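# Swap a container's cap with two robot arms

## Task

Replace the container's cap: drop the old cap into the bin, screw the new cap on firmly, and leave the container upright on the bench; the attempt fails if the container is dropped.

## Robot and tools

Robot: two UR7e-type arms, left_arm and right_arm, each with a Robotiq 140 mm two-finger gripper whose fingers can fold at a hinge. Cameras: cam_high and cam_close are fixed; cam_left_wrist and cam_right_wrist ride on the hands.

Frames. The scene frame has its origin at table-top height midway between the nominal bases, +z up, +x out over the table, and left_arm on the +y side (not the image left). Each arm reports its gripper pose and velocities in its own base frame (left base near y +0.526, right near y -0.356, each turned slightly about z). Fixed cameras and the table use the scene frame. The gripper's fingers point along its +z axis and open and close along its y axis; end_effector_position is the point between the pads when closed, with the fingertips about 33 mm further out (9 mm when fully open).

The 18-number row. Every motion command is one flat row of 18 numbers in [-1, 1], covering both arms even when only one moves: left dx, dy, dz, rx, ry, rz, left gripper position, force_limit, speed, then the same nine for the right arm. The six pose numbers are an offset, not an absolute pose: they are measured along the axes of that arm's current Hand target, from the Hand target as it stood when the action or move began. 1.0 equals 0.6 m for dx, dy, dz and 180 degrees for rotation; rx, ry, rz form a single rotation vector. Sending the same offset again moves the hand further. Six zeros re-request the current Hand target. The controller limits each step's orientation change to 32 degrees from the measured one.

Gripper numbers are absolute settings. position: +1 fully open (140 mm), pads touch near -0.8, -1 closes until blocked. force_limit: grip force, roughly 14 N at -1 up to 58 N at +1 for a slow close; faster closes squeeze much harder. speed: finger speed, about 30 mm/s at -1, 140 at 0, 250 at +1. Both start at +1. To leave a gripper unchanged, resend its last three numbers; a 0 is a real command. Grip near the fingertips (outer quarter of the pads); nearer the palm the fingers fold and the grip becomes unreliable. To tighten a grip, raise force_limit and nudge position from -1 to -0.98; to soften, open and reclose slowly.

Tools.
execute_actions(actions, cameras): actions is a list of actions; each action is a table of up to 15 rows, one per 1/30 s step, the last row held for the remaining steps. Every row counts from the action's start pose. An empty list returns the state and all camera images.
move(target, speed, blend, stop_force, zero, blocking, cameras): drives each gripper along a straight line to the offset given in target (one row, or up to 15 rows all counted from the same starting Hand targets). speed is path speed in m/s, 0.002 to 3.6, default 0.25 (turning up to twice that in rad/s); one value or one per target. blend in metres rounds corners in a list. stop_force, 3 to 120 N, ends an arm's path when its wrist sensor feels that much push against its motion; zero (default true) rezeroes first. blocking=false returns after about 0.5 s while the move continues; not allowed with stop_force. Moves do not avoid obstacles or the other arm. Result adds a move: line, e.g. done, off_target, moving, held, fault, plus limits such as paced or held.
wait(seconds 0 to 10): lets time pass holding current commands.
stop(): brakes a running move; fingers keep going.
zoom_image(camera, region [x0,y0,x1,y1] pixels, at most 504 by 504): enlarges part of a camera's latest image.
zero_wrist_force(arm): rezeroes that arm's wrist force sensor.
read_manual(section): licence texts only.
finished_scene(scene): ends the current scene (give its number); irreversible.

Results. Each arm shows end_effector_position (m), end_effector_quat_wxyz, velocities, Joint positions and torques, Hand target (the last commanded pose after clipping, which the next offsets count from), gripper position_measured in counts (3 open, about 75 = 100 mm, 139 = 60 mm, 200 = 20 mm, 230 pads touching) and object_status: 0 moving, 1 blocked while opening, 2 blocked while closing (a grip), 3 reached target or pads met. Wrist force/torque are in the gripper's axes, a push from a surface reading as force into the arm. Wrist depth gives a 7 by 7 grid of distances per wrist camera. Motor temperatures, MOTOR HOT and fault lines also appear. A gripper often rests a little short of its Hand target; send the gap as an offset if needed.

Cautions. Arms are stiff: commanding even slightly past a firm contact can trigger a fault stop (about 150 N outside force or a joint's torque limit; wrist joints 25.7 N m), freezing that arm for 10 s. Approach contacts slowly, preferably with stop_force, and do not target far past a surface. Avoid twisting stiff things hard or holding heavy parts off centre. Keep the arms from hitting or squeezing each other; a gripper closing on the other's fingers counts as a press. Do not let the container or any part fall, be released while moving, or end up off the table. Long holding or stretching heats motors; at 85 °C the arm brakes for 30 s or more. Avoid paths close to an arm's own base. The goal must still hold once the robot lets go, so release the container standing upright before ending the scene.

Each tool is called after "Call:" in YAML: its name, and indented under it one key for each argument.

## Session

Call:
execute_actions:
  actions: []

Scene clock: 0.00 s.
left_arm: end_effector_position=(+0.1213, -0.3321, +0.2546) position_measured=3 object_status=3 end_effector_quat_wxyz=(-0.511, +0.269, +0.811, -0.091) | right_arm: end_effector_position=(+0.6139, +0.3458, +0.1026) position_measured=3 object_status=3 end_effector_quat_wxyz=(-0.400, +0.685, +0.609, +0.013)
Joint positions: left_arm=[-1.004 -1.371 1.636 -0.939 -2.309 0.004] | right_arm=[0.048 -0.778 1.015 -1.231 -0.945 1.544]
Joint velocities: within noise
Joint torques (N m): no reading
Motor temperatures (°C): left_arm=[45 38 40 53 41 32] | right_arm=[46 29 33 52 48 33]
Wrist force (N): no reading
Wrist torque (N m): no reading
Wrist force, peak (N): no reading
Wrist depth (mm): cam_left_wrist=[1781 2681 1704 1821 1972 1729 285 / 2022 1717 2386 1972 1940 - 320 / 1768 2743 2209 1879 - - 340 / 2435 2566 1909 - - 134 - / - 110 563 - - 125 89 / - 541 - - 371 - - / - - - - - - -] | cam_right_wrist=[- 570 435 341 285 241 214 / 780 544 388 327 273 236 206 / 631 491 381 310 261 228 201 / 653 137 361 296 252 150 188 / - 127 339 284 242 215 100 / 93 374 326 266 235 206 96 / - 380 313 252 225 199 183]
Hand target: left_arm +0.1213, -0.3321, +0.2546; -0.511, +0.269, +0.811, -0.091 | right_arm +0.6139, +0.3458, +0.1026; -0.400, +0.685, +0.609, +0.013
Tool commands: left_gripper/position=+1.0 left_gripper/force_limit=+1.0 left_gripper/speed=+1.0 right_gripper/position=+1.0 right_gripper/force_limit=+1.0 right_gripper/speed=+1.0

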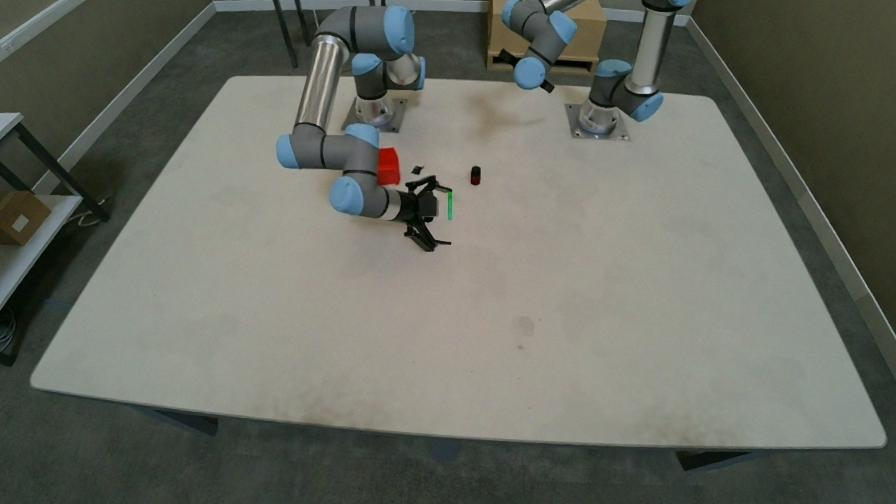

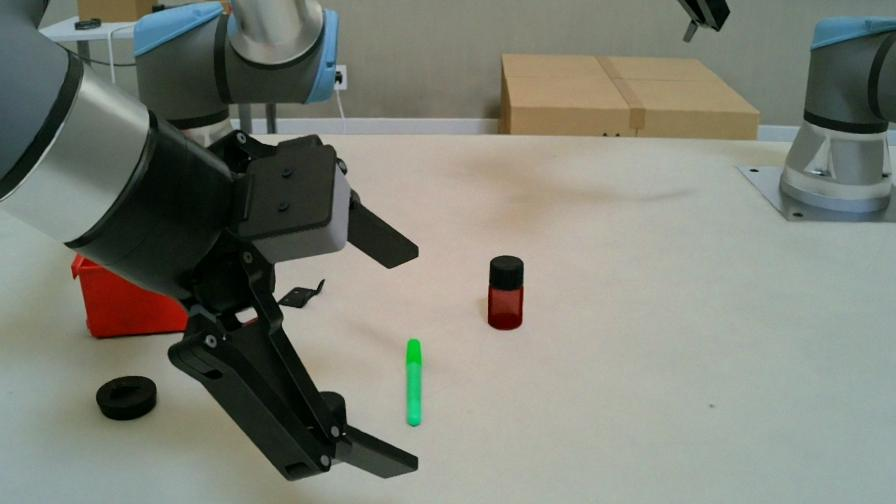

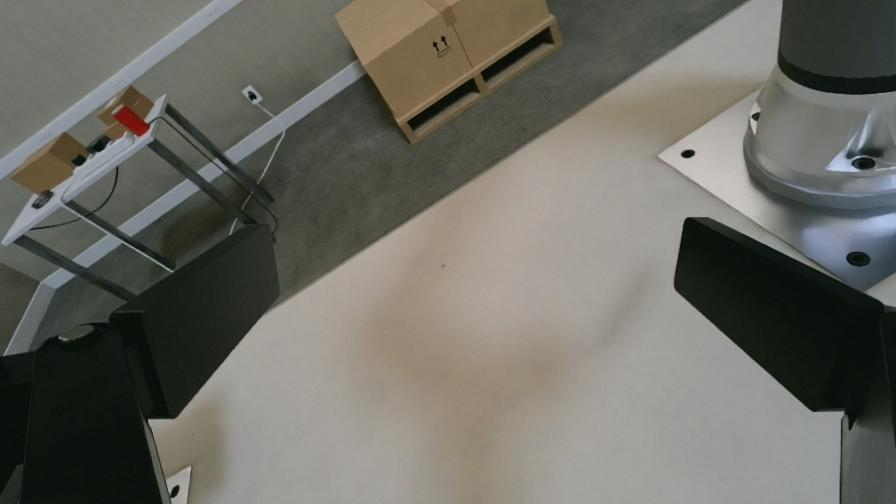

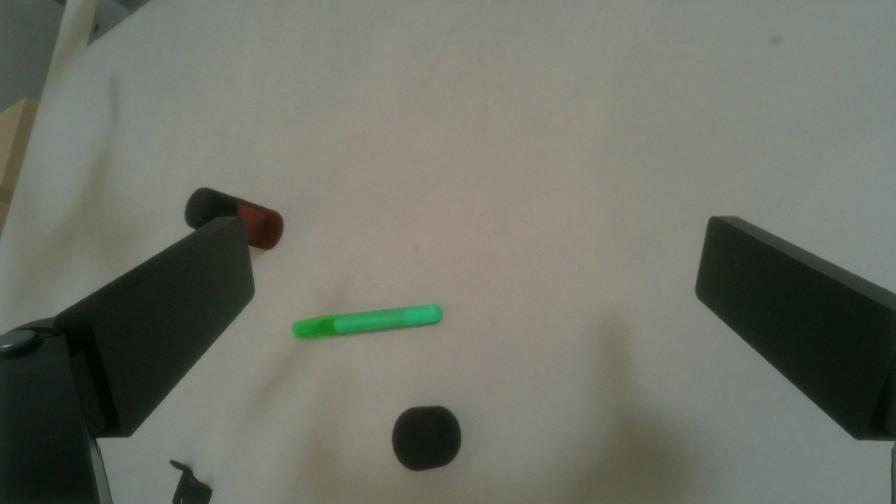

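Call:
zoom_image:
  camera: "cam_close"
  region: [60, 230, 260, 440]

Call:
zoom_image:
  camera: "cam_close"
  region: [380, 230, 600, 440]

Call:
zoom_image:
  camera: "cam_right_wrist"
  region: [150, 160, 500, 504]

Call:
zoom_image:
  camera: "cam_high"
  region: [360, 130, 520, 250]

Scaled by 2.400 from the camera's 896x504 image, which has a finer 1280x720 frame.

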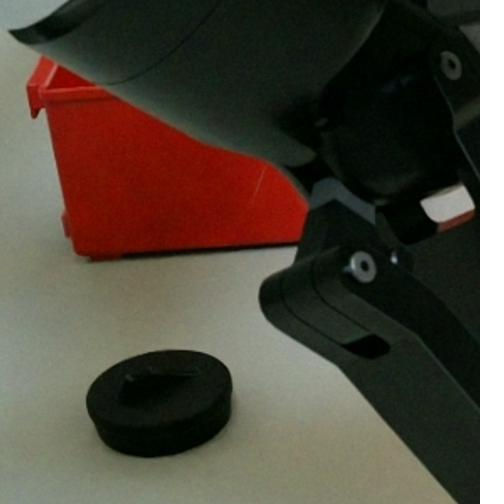

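Scaled by 2.291 from the camera's 896x504 image, which has a finer 1280x720 frame.

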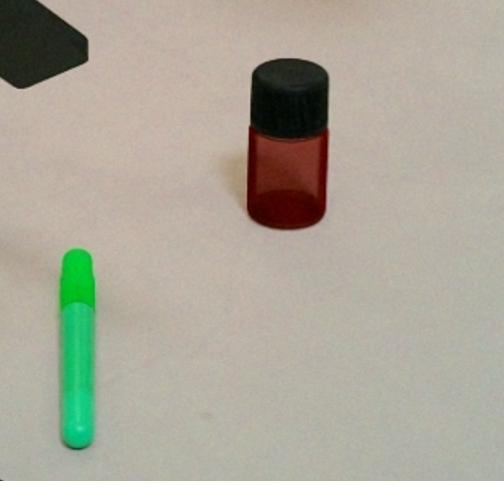

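Scaled by 1.440 from the camera's 896x504 image, which has a finer 1280x720 frame.

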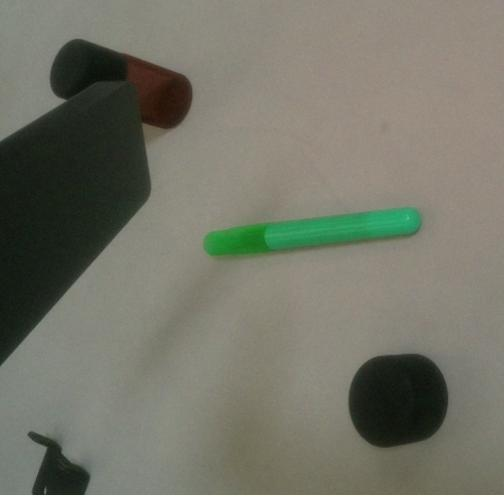

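Scaled by 3.150 from the camera's 896x504 image, which has a finer 1280x720 frame.

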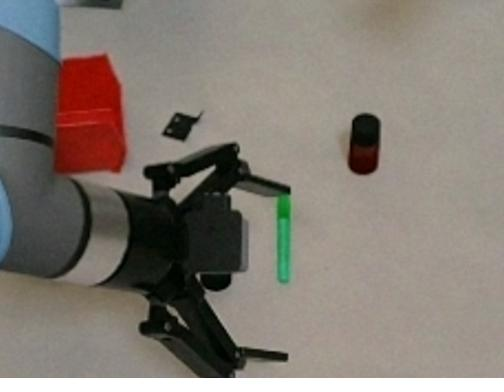

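Call:
move:
  target: [0,0,0,0,0,0,1,1,1,-0.1113,-0.1982,-0.0438,-0.1792,-0.1914,-0.0352,1,1,1]
  cameras: ["all"]

Scene clock: 4.63 s.
left_arm: end_effector_position=(+0.1213, -0.3321, +0.2546) position_measured=3 object_status=3 end_effector_quat_wxyz=(-0.511, +0.269, +0.811, -0.091) | right_arm: end_effector_position=(+0.5087, +0.2686, +0.1500) position_measured=3 object_status=3 end_effector_quat_wxyz=(-0.001, +0.707, +0.707, +0.000)
Joint positions: left_arm=[-1.004 -1.371 1.636 -0.939 -2.309 0.004] | right_arm=[0.251 -1.367 1.671 -1.874 -1.57 1.821]
Joint torques (N m): left_arm=[0.37 -30.44 -20.42 -0.47 -0.9 0.1] | right_arm=[12.57 -41.3 -15.99 -5.62 -2.68 2.4]
Wrist force (N): left_arm=[-0.4 0.3 -0.2] | right_arm=[-1.5 1.4 -1.3]
Wrist torque (N m): left_arm=[0.06 0.07 0.00] | right_arm=[0.36 0.23 -0.05]
Wrist force, peak (N): left_arm=[0.0 0.6 -0.1] | right_arm=[-1.6 1.5 -1.5]
Wrist depth (mm): cam_left_wrist=[- 2875 1988 1894 1924 1879 285 / 2460 2410 2566 2005 1909 - 319 / 1717 2807 2363 1956 - - 344 / 3225 2512 2005 - - 134 112 / - 119 552 - 425 126 89 / - - - 414 359 - - / - - - - 332 312 -] | cam_right_wrist=[276 276 275 271 273 274 273 / 290 289 288 285 287 286 286 / 305 305 304 302 299 301 302 / 319 137 321 320 321 149 310 / - 118 341 338 338 333 100 / 93 110 357 352 360 358 96 / - 342 372 383 383 380 380]
Hand target: left_arm +0.1213, -0.3321, +0.2546; -0.511, +0.269, +0.811, -0.091 | right_arm +0.5087, +0.2685, +0.1500; -0.001, +0.707, +0.707, +0.000
Off the commanded pose: left_arm 0.000 m, 0 deg | right_arm 0.000 m, 0 deg.
move: done
camera_calibration:
cam_right_wrist: T_world_to_cam=[[0.999592, -0.0114167, -0.0261746, -0.48769], [-0.000860282, -0.928227, 0.372014, 0.192447], [-0.0285432, -0.37184, -0.927858, 0.391025], [0, 0, 0, 1]] pos_world=[0.498817, 0.318465, 0.278457]

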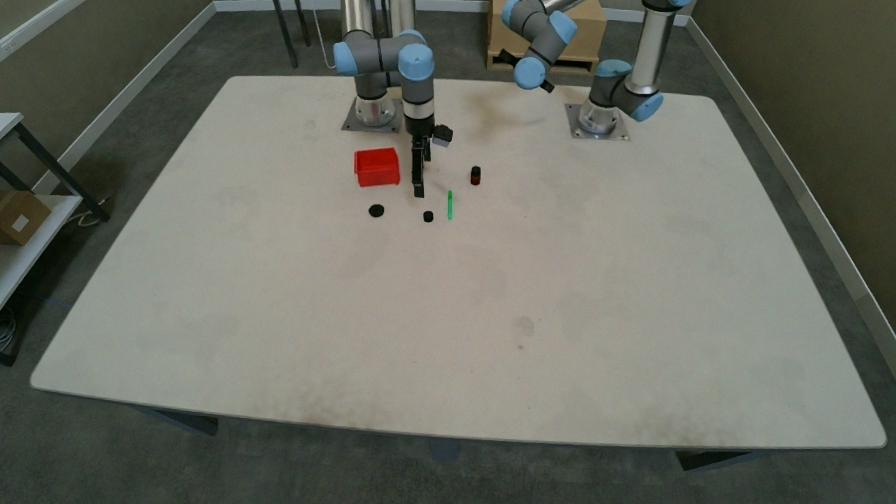

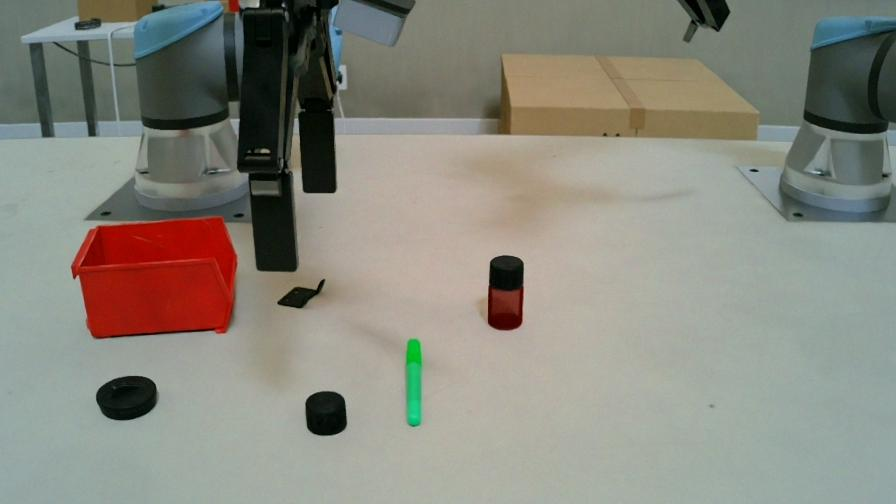

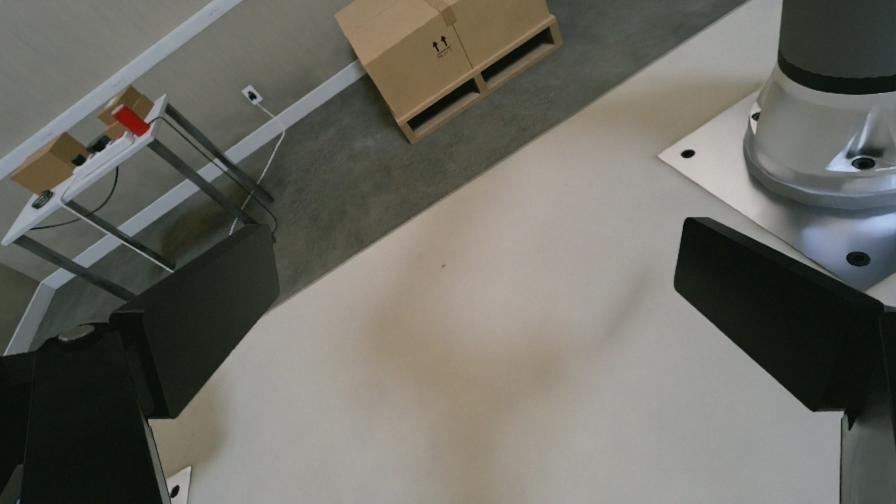

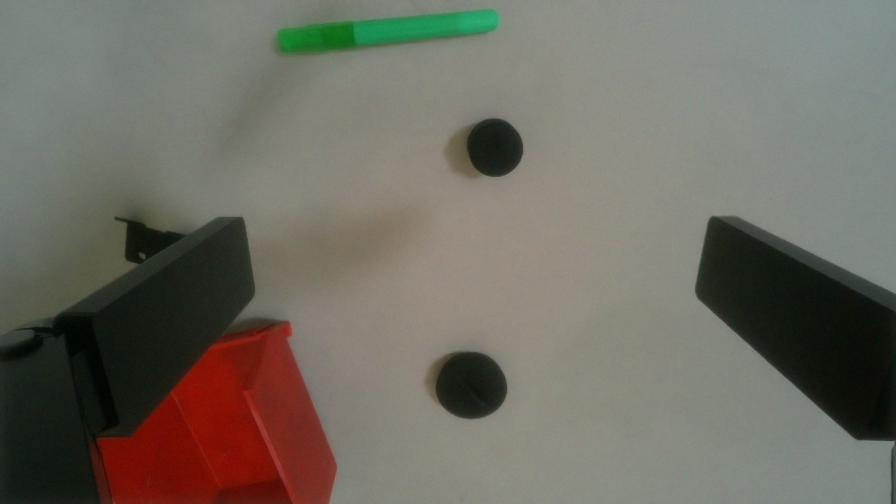

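Call:
zoom_image:
  camera: "cam_close"
  region: [280, 360, 380, 460]

Call:
zoom_image:
  camera: "cam_right_wrist"
  region: [430, 90, 560, 210]

Call:
zoom_image:
  camera: "cam_right_wrist"
  region: [100, 210, 520, 504]

Call:
zoom_image:
  camera: "cam_close"
  region: [460, 240, 550, 345]

Call:
zoom_image:
  camera: "cam_close"
  region: [60, 200, 260, 430]

Scaled by 5.040 from the camera's 896x504 image, which has a finer 1280x720 frame.

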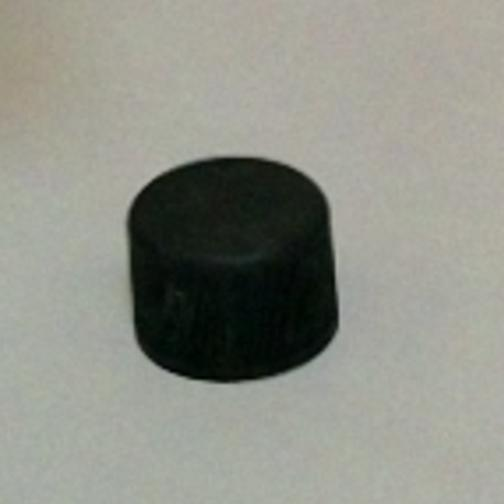

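Scaled by 3.877 from the camera's 896x504 image, which has a finer 1280x720 frame.

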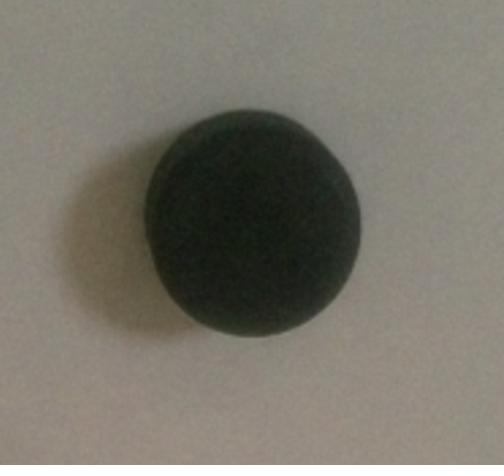

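Scaled by 1.200 from the camera's 896x504 image, which has a finer 1280x720 frame.

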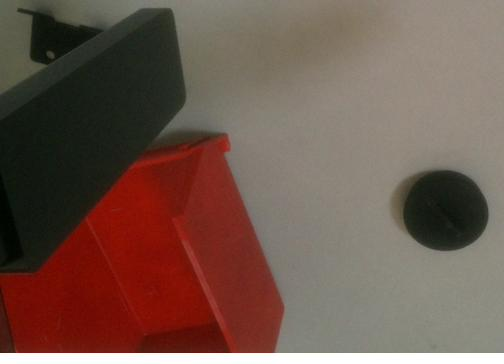

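Scaled by 4.800 from the camera's 896x504 image, which has a finer 1280x720 frame.

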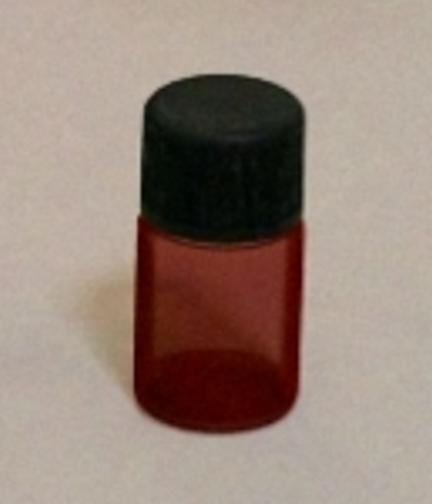

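Scaled by 2.191 from the camera's 896x504 image, which has a finer 1280x720 frame.

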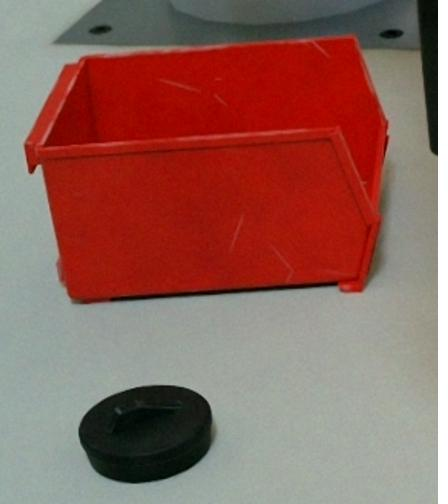

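Call:
move:
  target: [-0.1258,-0.1452,-0.0635,-0.4428,0.0986,0.7181,1,1,1,0.1025,-0.2478,-0.1667,0,0,0.5,1,1,1]
  speed: 0.5
  cameras: ["all"]

Scene clock: 14.30 s.
left_arm: end_effector_position=(+0.1500, -0.4499, +0.2501) position_measured=3 object_status=3 end_effector_quat_wxyz=(+0.000, +0.999, -0.042, +0.000) | right_arm: end_effector_position=(+0.3601, +0.3299, +0.2503) position_measured=3 object_status=3 end_effector_quat_wxyz=(+0.000, +1.000, +0.000, -0.001)
Joint positions: left_arm=[-1.534 -1.655 1.718 -1.633 -1.57 1.691] | right_arm=[0.464 -1.621 1.686 -1.635 -1.57 3.605]
Joint torques (N m): left_arm=[9.71 -28.46 -17.66 -4.92 -1.31 2.16] | right_arm=[12.67 -30.37 -36.02 -0.65 -2.47 2.43]
Wrist force (N): left_arm=[-0.5 0.9 -0.6] | right_arm=[-1.5 1.4 -1.4]
Wrist torque (N m): left_arm=[0.32 0.28 -0.12] | right_arm=[0.36 0.23 -0.06]
Wrist force, peak (N): left_arm=[-0.7 1.5 -0.8] | right_arm=[-2.0 1.3 -1.7]
Wrist depth (mm): cam_left_wrist=[363 - 367 359 - - - / - - - - - - - / - - 396 - - - - / - - - 414 416 134 377 / - 110 445 439 - 126 89 / - - - - - - - / - - 494 512 - - -] | cam_right_wrist=[370 369 369 366 367 367 370 / 390 390 386 379 385 382 - / 402 407 406 411 405 403 - / 426 137 431 432 430 140 374 / - 118 455 449 447 444 101 / 92 478 481 487 483 491 96 / - 513 520 516 517 506 455]
Hand target: left_arm +0.1500, -0.4499, +0.2501; +0.000, +0.999, -0.042, +0.000 | right_arm +0.3601, +0.3299, +0.2503; +0.000, +1.000, +0.000, -0.001
Off the commanded pose: left_arm 0.000 m, 0 deg | right_arm 0.000 m, 0 deg.
move: done
camera_calibration:
cam_left_wrist: T_world_to_cam=[[-0.105366, -0.99442, 0.00523352, -0.423458], [-0.93204, 0.100589, 0.348113, 0.0988559], [-0.346697, 0.0318016, -0.937438, 0.447383], [0, 0, 0, 1]] pos_world=[0.202626, -0.445266, 0.387197]
cam_right_wrist: T_world_to_cam=[[-0.0112877, -0.999615, -0.025366, 0.353982], [-0.927423, 0.000981654, 0.374012, 0.238562], [-0.373843, 0.0277468, -0.927077, 0.494898], [0, 0, 0, 1]] pos_world=[0.410257, 0.339879, 0.378563]

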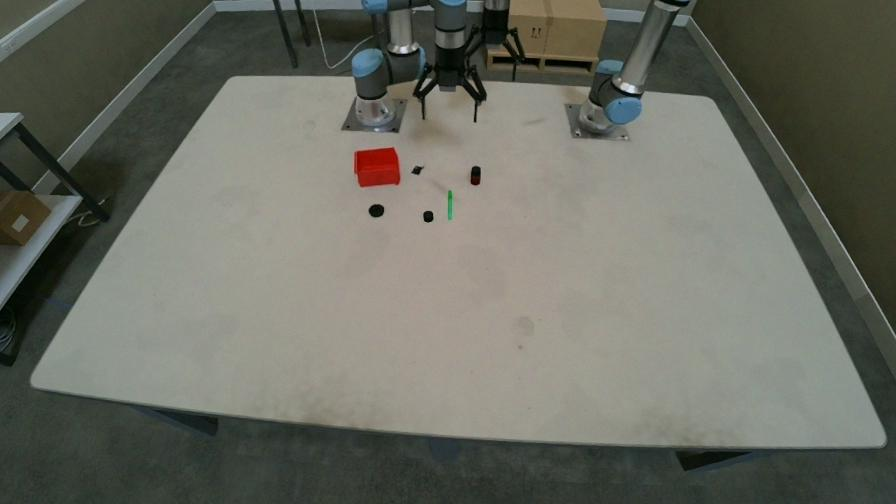

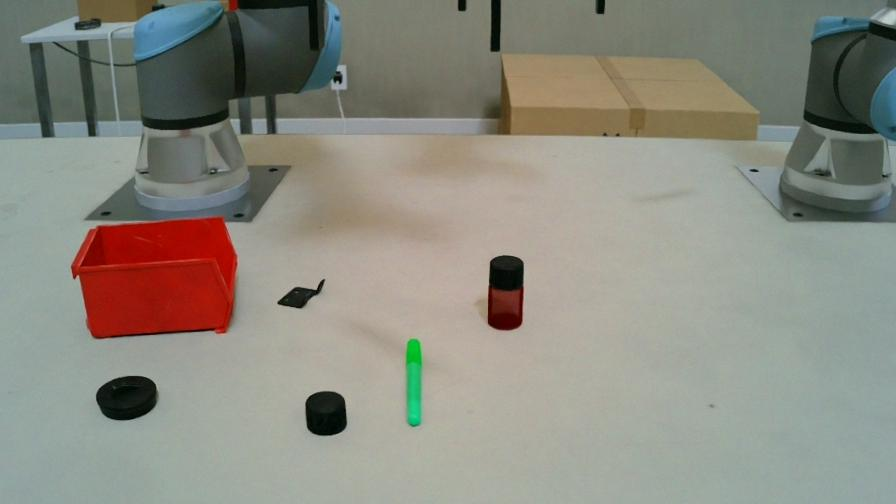

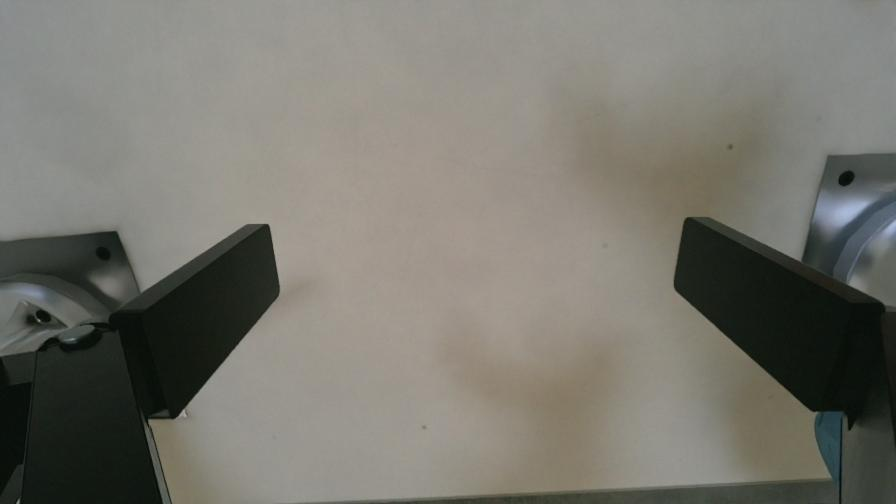

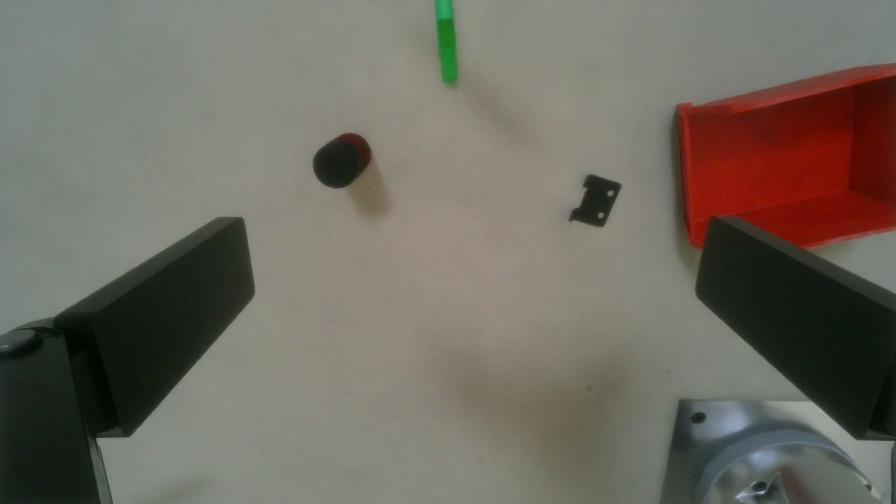

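Call:
zoom_image:
  camera: "cam_right_wrist"
  region: [290, 110, 410, 230]

Call:
zoom_image:
  camera: "cam_right_wrist"
  region: [640, 40, 896, 270]

Scaled by 4.200 from the camera's 896x504 image, which has a finer 1280x720 frame.

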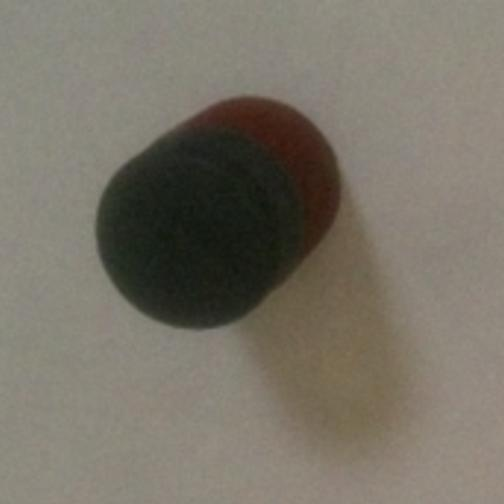

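Scaled by 1.969 from the camera's 896x504 image, which has a finer 1280x720 frame.

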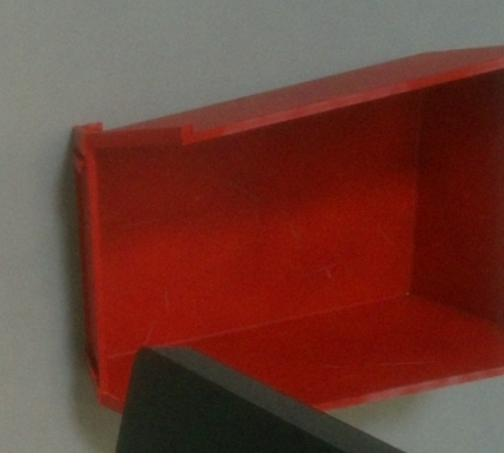

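Call:
move:
  target: [0.1725,0.0223,0.275,0,0.3889,0,-0.079,1,1,0,0,0,0,0,0,1,1,1]
  speed: 0.4
  cameras: ["all"]

Scene clock: 18.20 s.
left_arm: end_effector_position=(+0.2522, -0.4719, +0.0852) position_measured=139 object_status=3 end_effector_quat_wxyz=(+0.024, +0.818, -0.035, +0.573) | right_arm: end_effector_position=(+0.3601, +0.3299, +0.2503) position_measured=3 object_status=3 end_effector_quat_wxyz=(+0.000, +1.000, +0.000, -0.001)
Joint positions: left_arm=[-1.96 -1.287 2.222 -1.816 -0.459 0.827] | right_arm=[0.464 -1.621 1.686 -1.635 -1.57 3.605]
Joint torques (N m): left_arm=[9.39 -20.54 -20.92 -0.01 3.35 -1.77] | right_arm=[12.97 -29.09 -36.03 -0.69 -2.55 2.37]
Wrist force (N): left_arm=[0.4 0.4 0.3] | right_arm=[-1.5 1.3 -1.5]
Wrist torque (N m): left_arm=[0.10 -0.15 0.02] | right_arm=[0.34 0.23 -0.06]
Wrist force, peak (N): left_arm=[-0.5 1.6 -0.8] | right_arm=[-1.6 1.4 -1.8]
Wrist depth (mm): cam_left_wrist=[- - - - - - - / - - - 501 - - - / - 419 - - - - 299 / - - 108 - 125 312 287 / - 80 105 - - 85 91 / - - - - - - - / - - - - - - -] | cam_right_wrist=[368 368 368 371 367 369 367 / 388 386 387 386 386 384 - / 409 409 406 407 407 416 405 / 426 137 428 429 430 140 355 / - 118 447 458 455 447 100 / 92 478 352 484 482 482 96 / - 512 333 517 516 505 460]
Hand target: left_arm +0.2522, -0.4719, +0.0852; +0.024, +0.818, -0.034, +0.573 | right_arm +0.3601, +0.3299, +0.2503; +0.000, +1.000, +0.000, -0.001
Off the commanded pose: left_arm 0.000 m, 0 deg | right_arm 0.000 m, 0 deg.
move: done
camera_calibration:
cam_left_wrist: T_world_to_cam=[[-0.0968885, -0.995117, -0.01881, -0.434143], [-0.643581, 0.0770554, -0.761489, 0.264339], [0.759221, -0.0616738, -0.647905, -0.0186958], [0, 0, 0, 1]] pos_world=[0.142254, -0.453545, 0.181012]
cam_right_wrist: T_world_to_cam=[[-0.0114751, -0.999614, -0.0252963, 0.354033], [-0.927423, 0.00118158, 0.374013, 0.238494], [-0.373839, 0.0277521, -0.927078, 0.494895], [0, 0, 0, 1]] pos_world=[0.410258, 0.33988, 0.378562]

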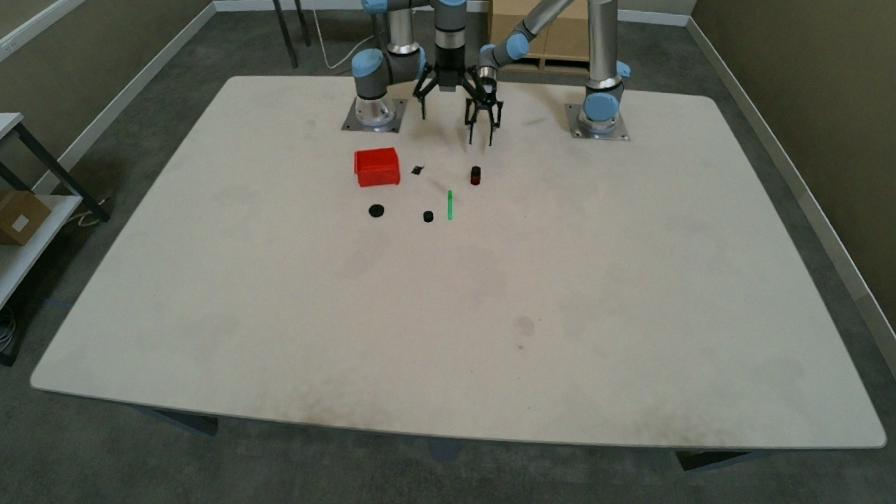

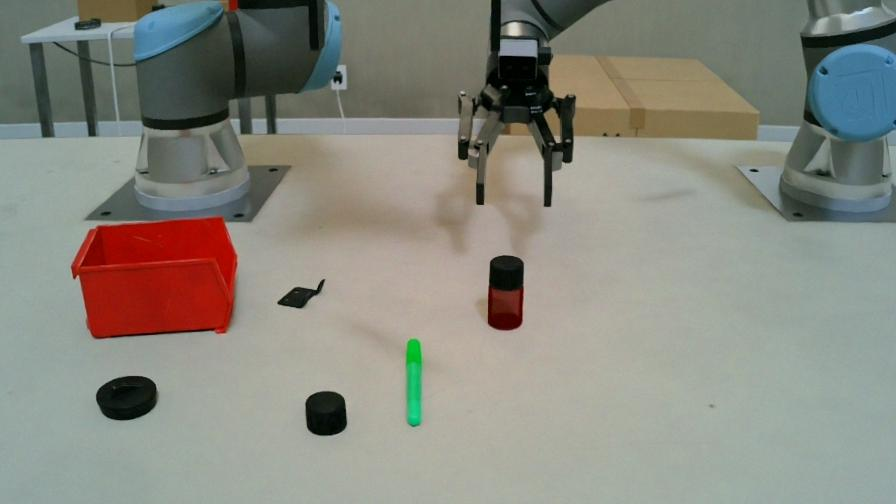

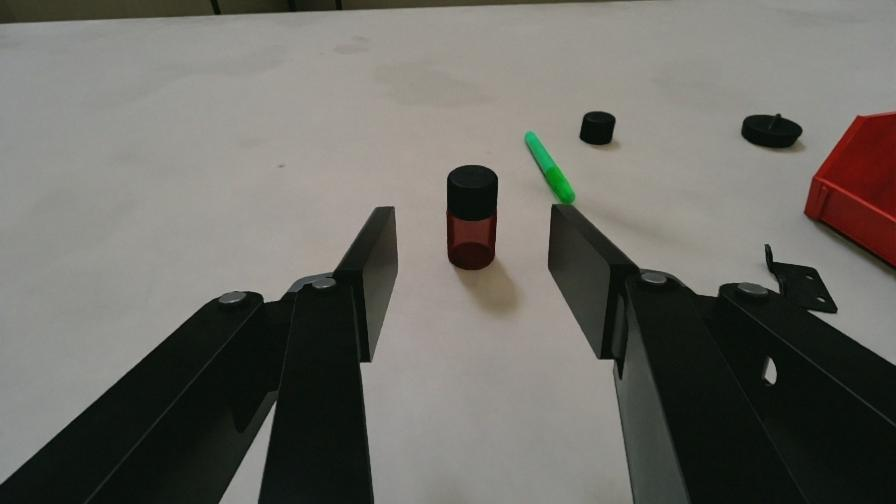

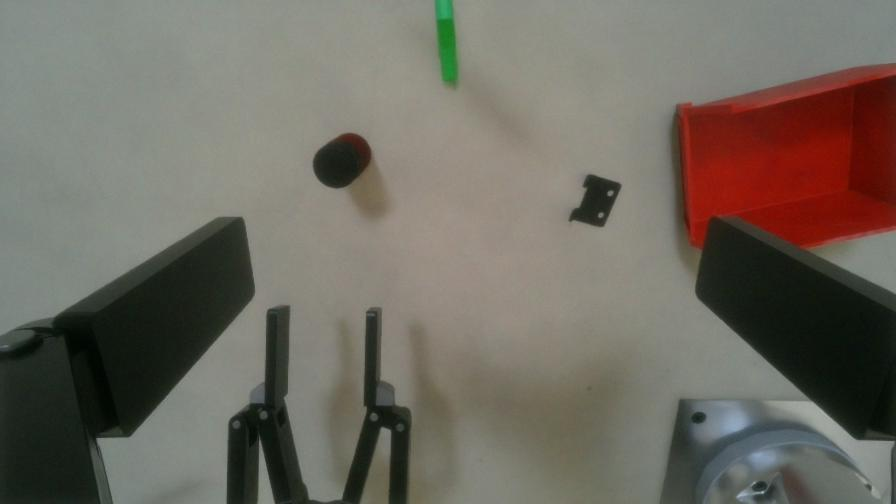

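Call:
zoom_image:
  camera: "cam_left_wrist"
  region: [410, 150, 530, 290]

Call:
zoom_image:
  camera: "cam_right_wrist"
  region: [200, 120, 440, 420]

Scaled by 3.600 from the camera's 896x504 image, which has a finer 1280x720 frame.

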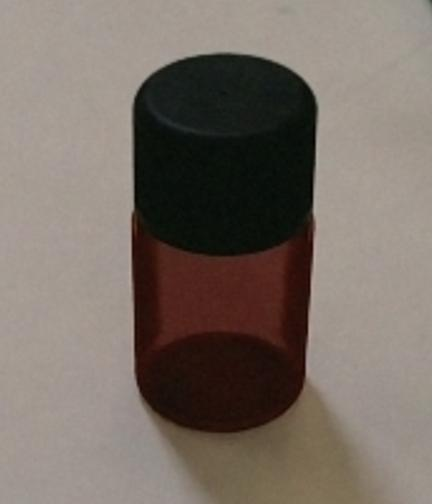

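Scaled by 1.680 from the camera's 896x504 image, which has a finer 1280x720 frame.

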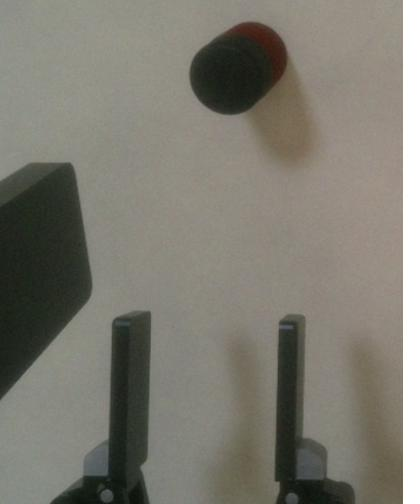

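Call:
move:
  target: [-0.0704,0,0.0255,0,0,0,-0.82,-1,0,0,0,0,0,0,0,1,1,1]
  speed: 0.15

Call:
move:
  target: [-0.0626,0,0.0227,0,0,0,-0.82,-1,0,0,0,0,0,0,0,1,1,1]
  speed: 0.01
  stop_force: 4
  cameras: ["cam_close"]

Scene clock: 20.07 s.
left_arm: end_effector_position=(+0.2521, -0.4719, +0.0403) position_measured=231 object_status=3 end_effector_quat_wxyz=(+0.024, +0.818, -0.034, +0.573) | right_arm: end_effector_position=(+0.3601, +0.3299, +0.2503) position_measured=3 object_status=3 end_effector_quat_wxyz=(+0.000, +1.000, +0.000, -0.001)
Joint positions: left_arm=[-1.96 -1.174 2.246 -1.952 -0.459 0.826] | right_arm=[0.464 -1.621 1.686 -1.635 -1.57 3.605]
Joint torques (N m): left_arm=[8.6 -24.34 -4.71 -3.21 3.19 1.9] | right_arm=[12.86 -27.97 -35.25 -0.72 -2.53 2.4]
Wrist force (N): left_arm=[0.5 0.4 -0.1] | right_arm=[-1.5 1.4 -1.2]
Wrist torque (N m): left_arm=[0.11 -0.14 -0.07] | right_arm=[0.35 0.24 -0.06]
Wrist force, peak (N): left_arm=[1.5 0.6 -0.2] | right_arm=[-1.7 1.3 -1.7]
Wrist depth (mm): cam_left_wrist=[- 603 628 - - - - / - - - - - - 291 / 291 - - - 271 - - / - - - 126 - - 220 / - - 84 91 92 - - / - - - - - - 166 / - - - - - - -] | cam_right_wrist=[369 370 369 368 368 368 368 / 389 388 385 387 384 383 362 / 407 407 407 405 407 404 379 / 427 137 430 431 430 140 117 / - 118 450 456 455 449 101 / 93 477 377 497 487 485 96 / - 511 378 509 515 502 457]
Hand target: left_arm +0.2521, -0.4719, +0.0402; +0.024, +0.818, -0.034, +0.573 | right_arm +0.3601, +0.3299, +0.2503; +0.000, +1.000, +0.000, -0.001
Off the commanded pose: left_arm 0.000 m, 0 deg | right_arm 0.000 m, 0 deg.
move: done

Scene clock: 24.50 s.
left_arm: end_effector_position=(+0.2521, -0.4718, +0.0065) position_measured=231 object_status=3 end_effector_quat_wxyz=(+0.024, +0.818, -0.034, +0.573) | right_arm: end_effector_position=(+0.3601, +0.3299, +0.2503) position_measured=3 object_status=3 end_effector_quat_wxyz=(+0.000, +1.000, +0.000, -0.001)
Joint positions: left_arm=[-1.96 -1.082 2.254 -2.052 -0.459 0.826] | right_arm=[0.464 -1.621 1.686 -1.635 -1.57 3.605]
Joint torques (N m): left_arm=[-5.29 -38.45 -9.01 -0.38 0.02 -1.33] | right_arm=[12.01 -24.82 -35.44 -0.71 -2.51 2.41]
Wrist force (N): left_arm=[3.6 0.5 -0.1] | right_arm=[-1.4 1.3 -1.4]
Wrist torque (N m): left_arm=[0.12 -0.04 -0.07] | right_arm=[0.33 0.22 -0.06]
Wrist force, peak (N): left_arm=[19.2 -5.5 -11.8] | right_arm=[-1.5 1.6 -1.6]
Wrist depth (mm): cam_left_wrist=[475 - 374 474 - - - / - 295 348 - - - 266 / 224 233 - - - - - / 188 - 185 112 - 178 179 / - - 84 91 92 155 145 / - 137 - - - - 129 / - - - - - - -] | cam_right_wrist=[380 371 367 368 367 367 369 / 388 386 386 385 388 380 369 / 405 408 406 406 406 428 - / 424 137 425 426 428 140 348 / - 118 448 453 455 447 101 / 92 480 416 487 475 484 96 / - 514 413 514 515 490 457]
Hand target: left_arm +0.2521, -0.4718, +0.0065; +0.024, +0.818, -0.034, +0.573 (not the last commanded pose) | right_arm +0.3601, +0.3299, +0.2503; +0.000, +1.000, +0.000, -0.001
Off the commanded pose: left_arm 0.006 m, 0 deg | right_arm 0.000 m, 0 deg.
move: contact (left_arm)
Images, in order (width x height): cam_close 896x504.

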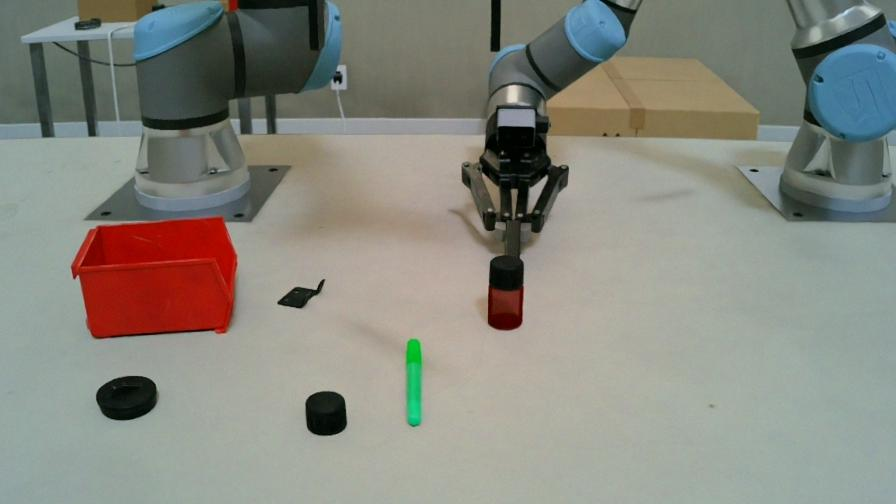

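Call:
move:
  target:
    - [0.0681,0,-0.0247,0,0,0,-0.82,-1,0,0,0,0,0,0,0,1,1,1]
    - [0.0681,0,-0.0247,0,0,0,-0.079,-1,0,0,0,0,0,0,0,1,1,1]
    - [0.0595,0.0098,0.1462,0,0,0,-0.079,-1,0,0,0,0,0,0,0,1,1,1]
  speed: [0.1,0.2,0.1]
  cameras: ["all"]

Scene clock: 28.70 s.
left_arm: end_effector_position=(+0.3459, -0.4856, +0.0101) position_measured=139 object_status=3 end_effector_quat_wxyz=(+0.024, +0.818, -0.034, +0.573) | right_arm: end_effector_position=(+0.3601, +0.3299, +0.2503) position_measured=3 object_status=3 end_effector_quat_wxyz=(+0.000, +1.000, +0.000, -0.001)
Joint positions: left_arm=[-1.744 -0.983 2.263 -2.609 -0.359 1.313] | right_arm=[0.464 -1.621 1.686 -1.635 -1.57 3.605]
Joint torques (N m): left_arm=[10.22 -26.47 -1.69 -4.47 0.85 1.76] | right_arm=[12.46 -21.78 -35.37 -0.71 -2.49 2.25]
Wrist force (N): left_arm=[-0.7 0.1 0.1] | right_arm=[-1.5 1.3 -1.5]
Wrist torque (N m): left_arm=[0.09 0.11 -0.06] | right_arm=[0.33 0.23 -0.05]
Wrist force, peak (N): left_arm=[3.7 0.8 0.0] | right_arm=[-1.8 1.5 -1.5]
Wrist depth (mm): cam_left_wrist=[- - - - 426 - - / - - - - - - 291 / - - - 139 - - - / - - 107 - 122 184 - / 166 80 105 - - 90 91 / - - - - - - - / - - - - - - -] | cam_right_wrist=[368 369 367 369 367 368 368 / 388 386 388 386 384 383 - / 408 407 401 406 409 414 - / 428 137 419 424 - 140 375 / - 118 373 455 452 450 100 / 92 478 372 484 485 482 96 / - 516 353 516 517 493 455]
Hand target: left_arm +0.3459, -0.4856, +0.0101; +0.024, +0.818, -0.034, +0.573 | right_arm +0.3601, +0.3299, +0.2503; +0.000, +1.000, +0.000, -0.001
Off the commanded pose: left_arm 0.000 m, 0 deg | right_arm 0.000 m, 0 deg.
move: done
camera_calibration:
cam_left_wrist: T_world_to_cam=[[-0.0964555, -0.995157, -0.0189481, -0.440318], [-0.643407, 0.0768643, -0.761656, 0.268404], [0.759423, -0.0612746, -0.647705, -0.139226], [0, 0, 0, 1]] pos_world=[0.235953, -0.467347, 0.105911]
cam_right_wrist: T_world_to_cam=[[-0.0114751, -0.999614, -0.0252963, 0.354033], [-0.927423, 0.00118158, 0.374013, 0.238494], [-0.373839, 0.0277521, -0.927078, 0.494895], [0, 0, 0, 1]] pos_world=[0.410258, 0.33988, 0.378562]

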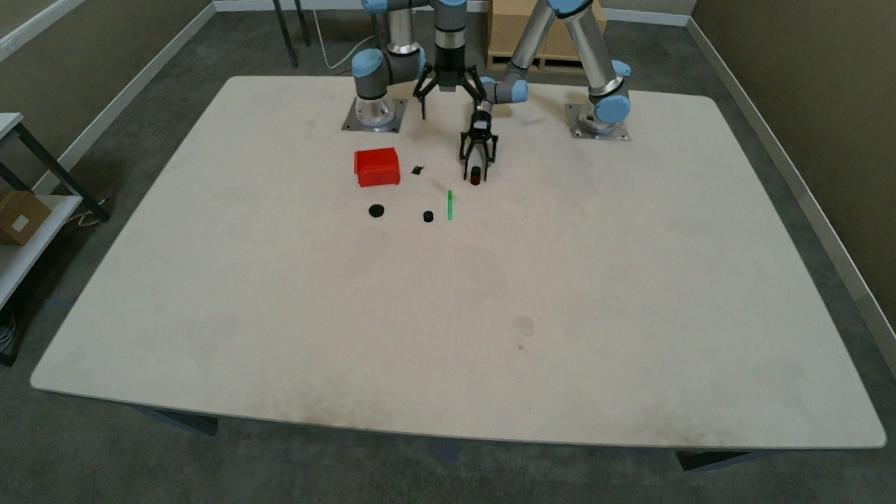

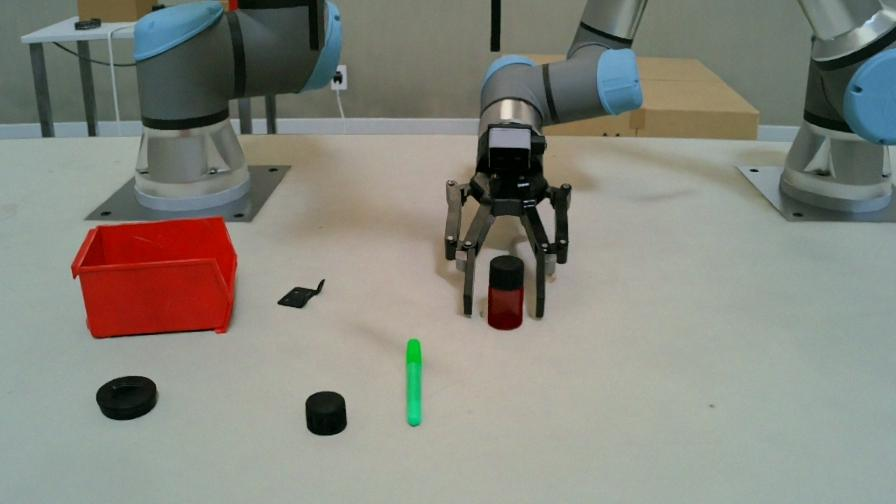

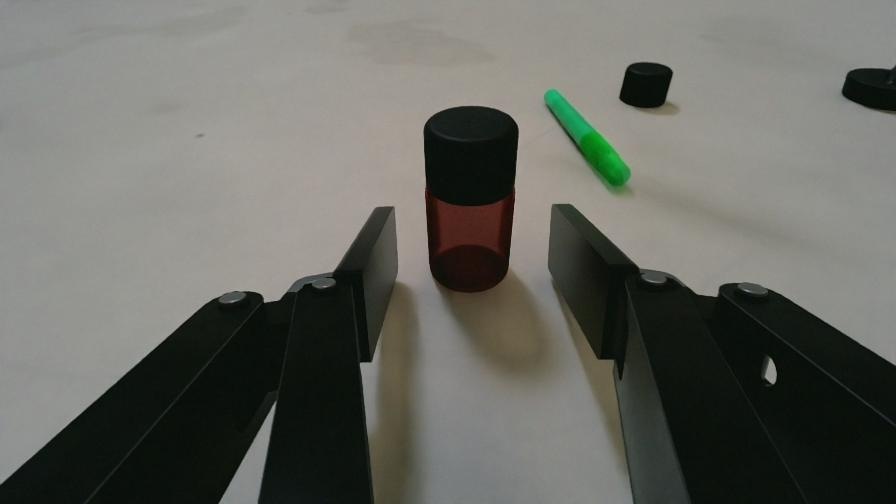

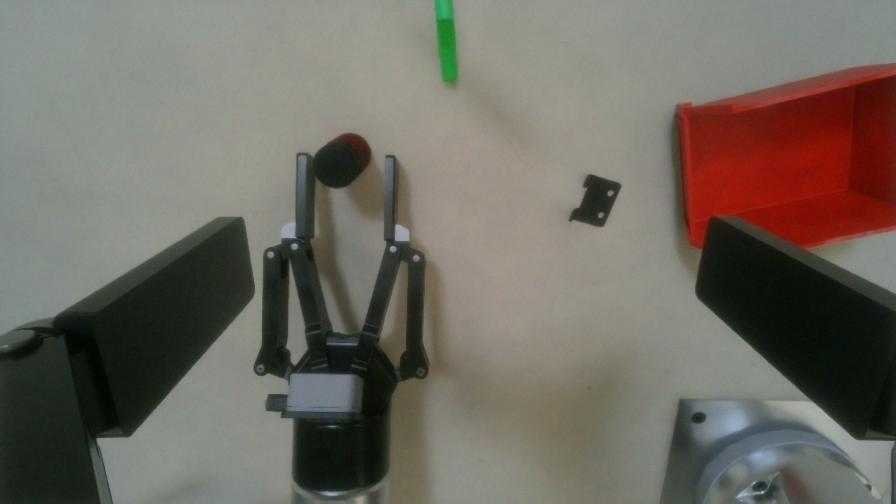

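Call:
zoom_image:
  camera: "cam_right_wrist"
  region: [270, 110, 430, 270]

Call:
zoom_image:
  camera: "cam_left_wrist"
  region: [360, 80, 620, 380]

Call:
zoom_image:
  camera: "cam_close"
  region: [430, 200, 590, 350]

Scaled by 3.150 from the camera's 896x504 image, which has a finer 1280x720 frame.

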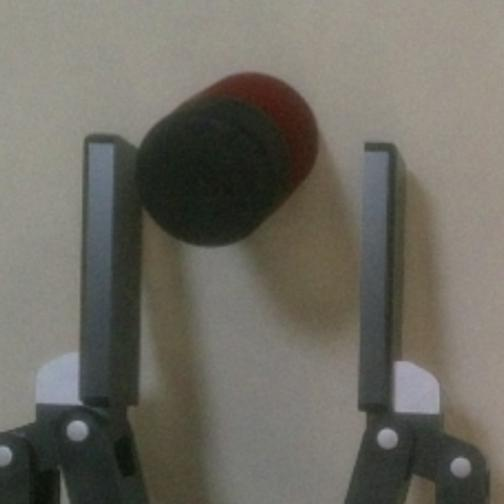

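Scaled by 1.680 from the camera's 896x504 image, which has a finer 1280x720 frame.

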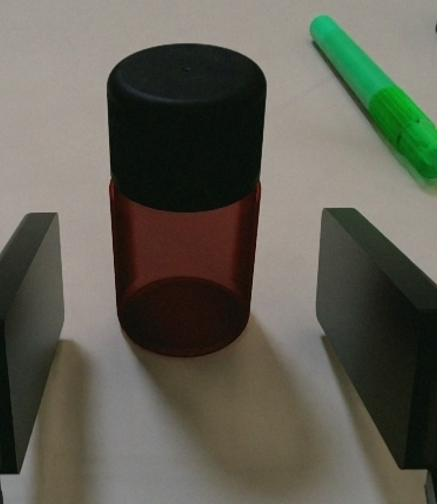

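Scaled by 3.150 from the camera's 896x504 image, which has a finer 1280x720 frame.

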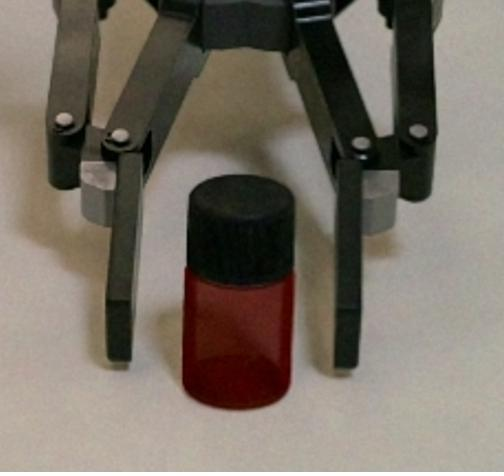

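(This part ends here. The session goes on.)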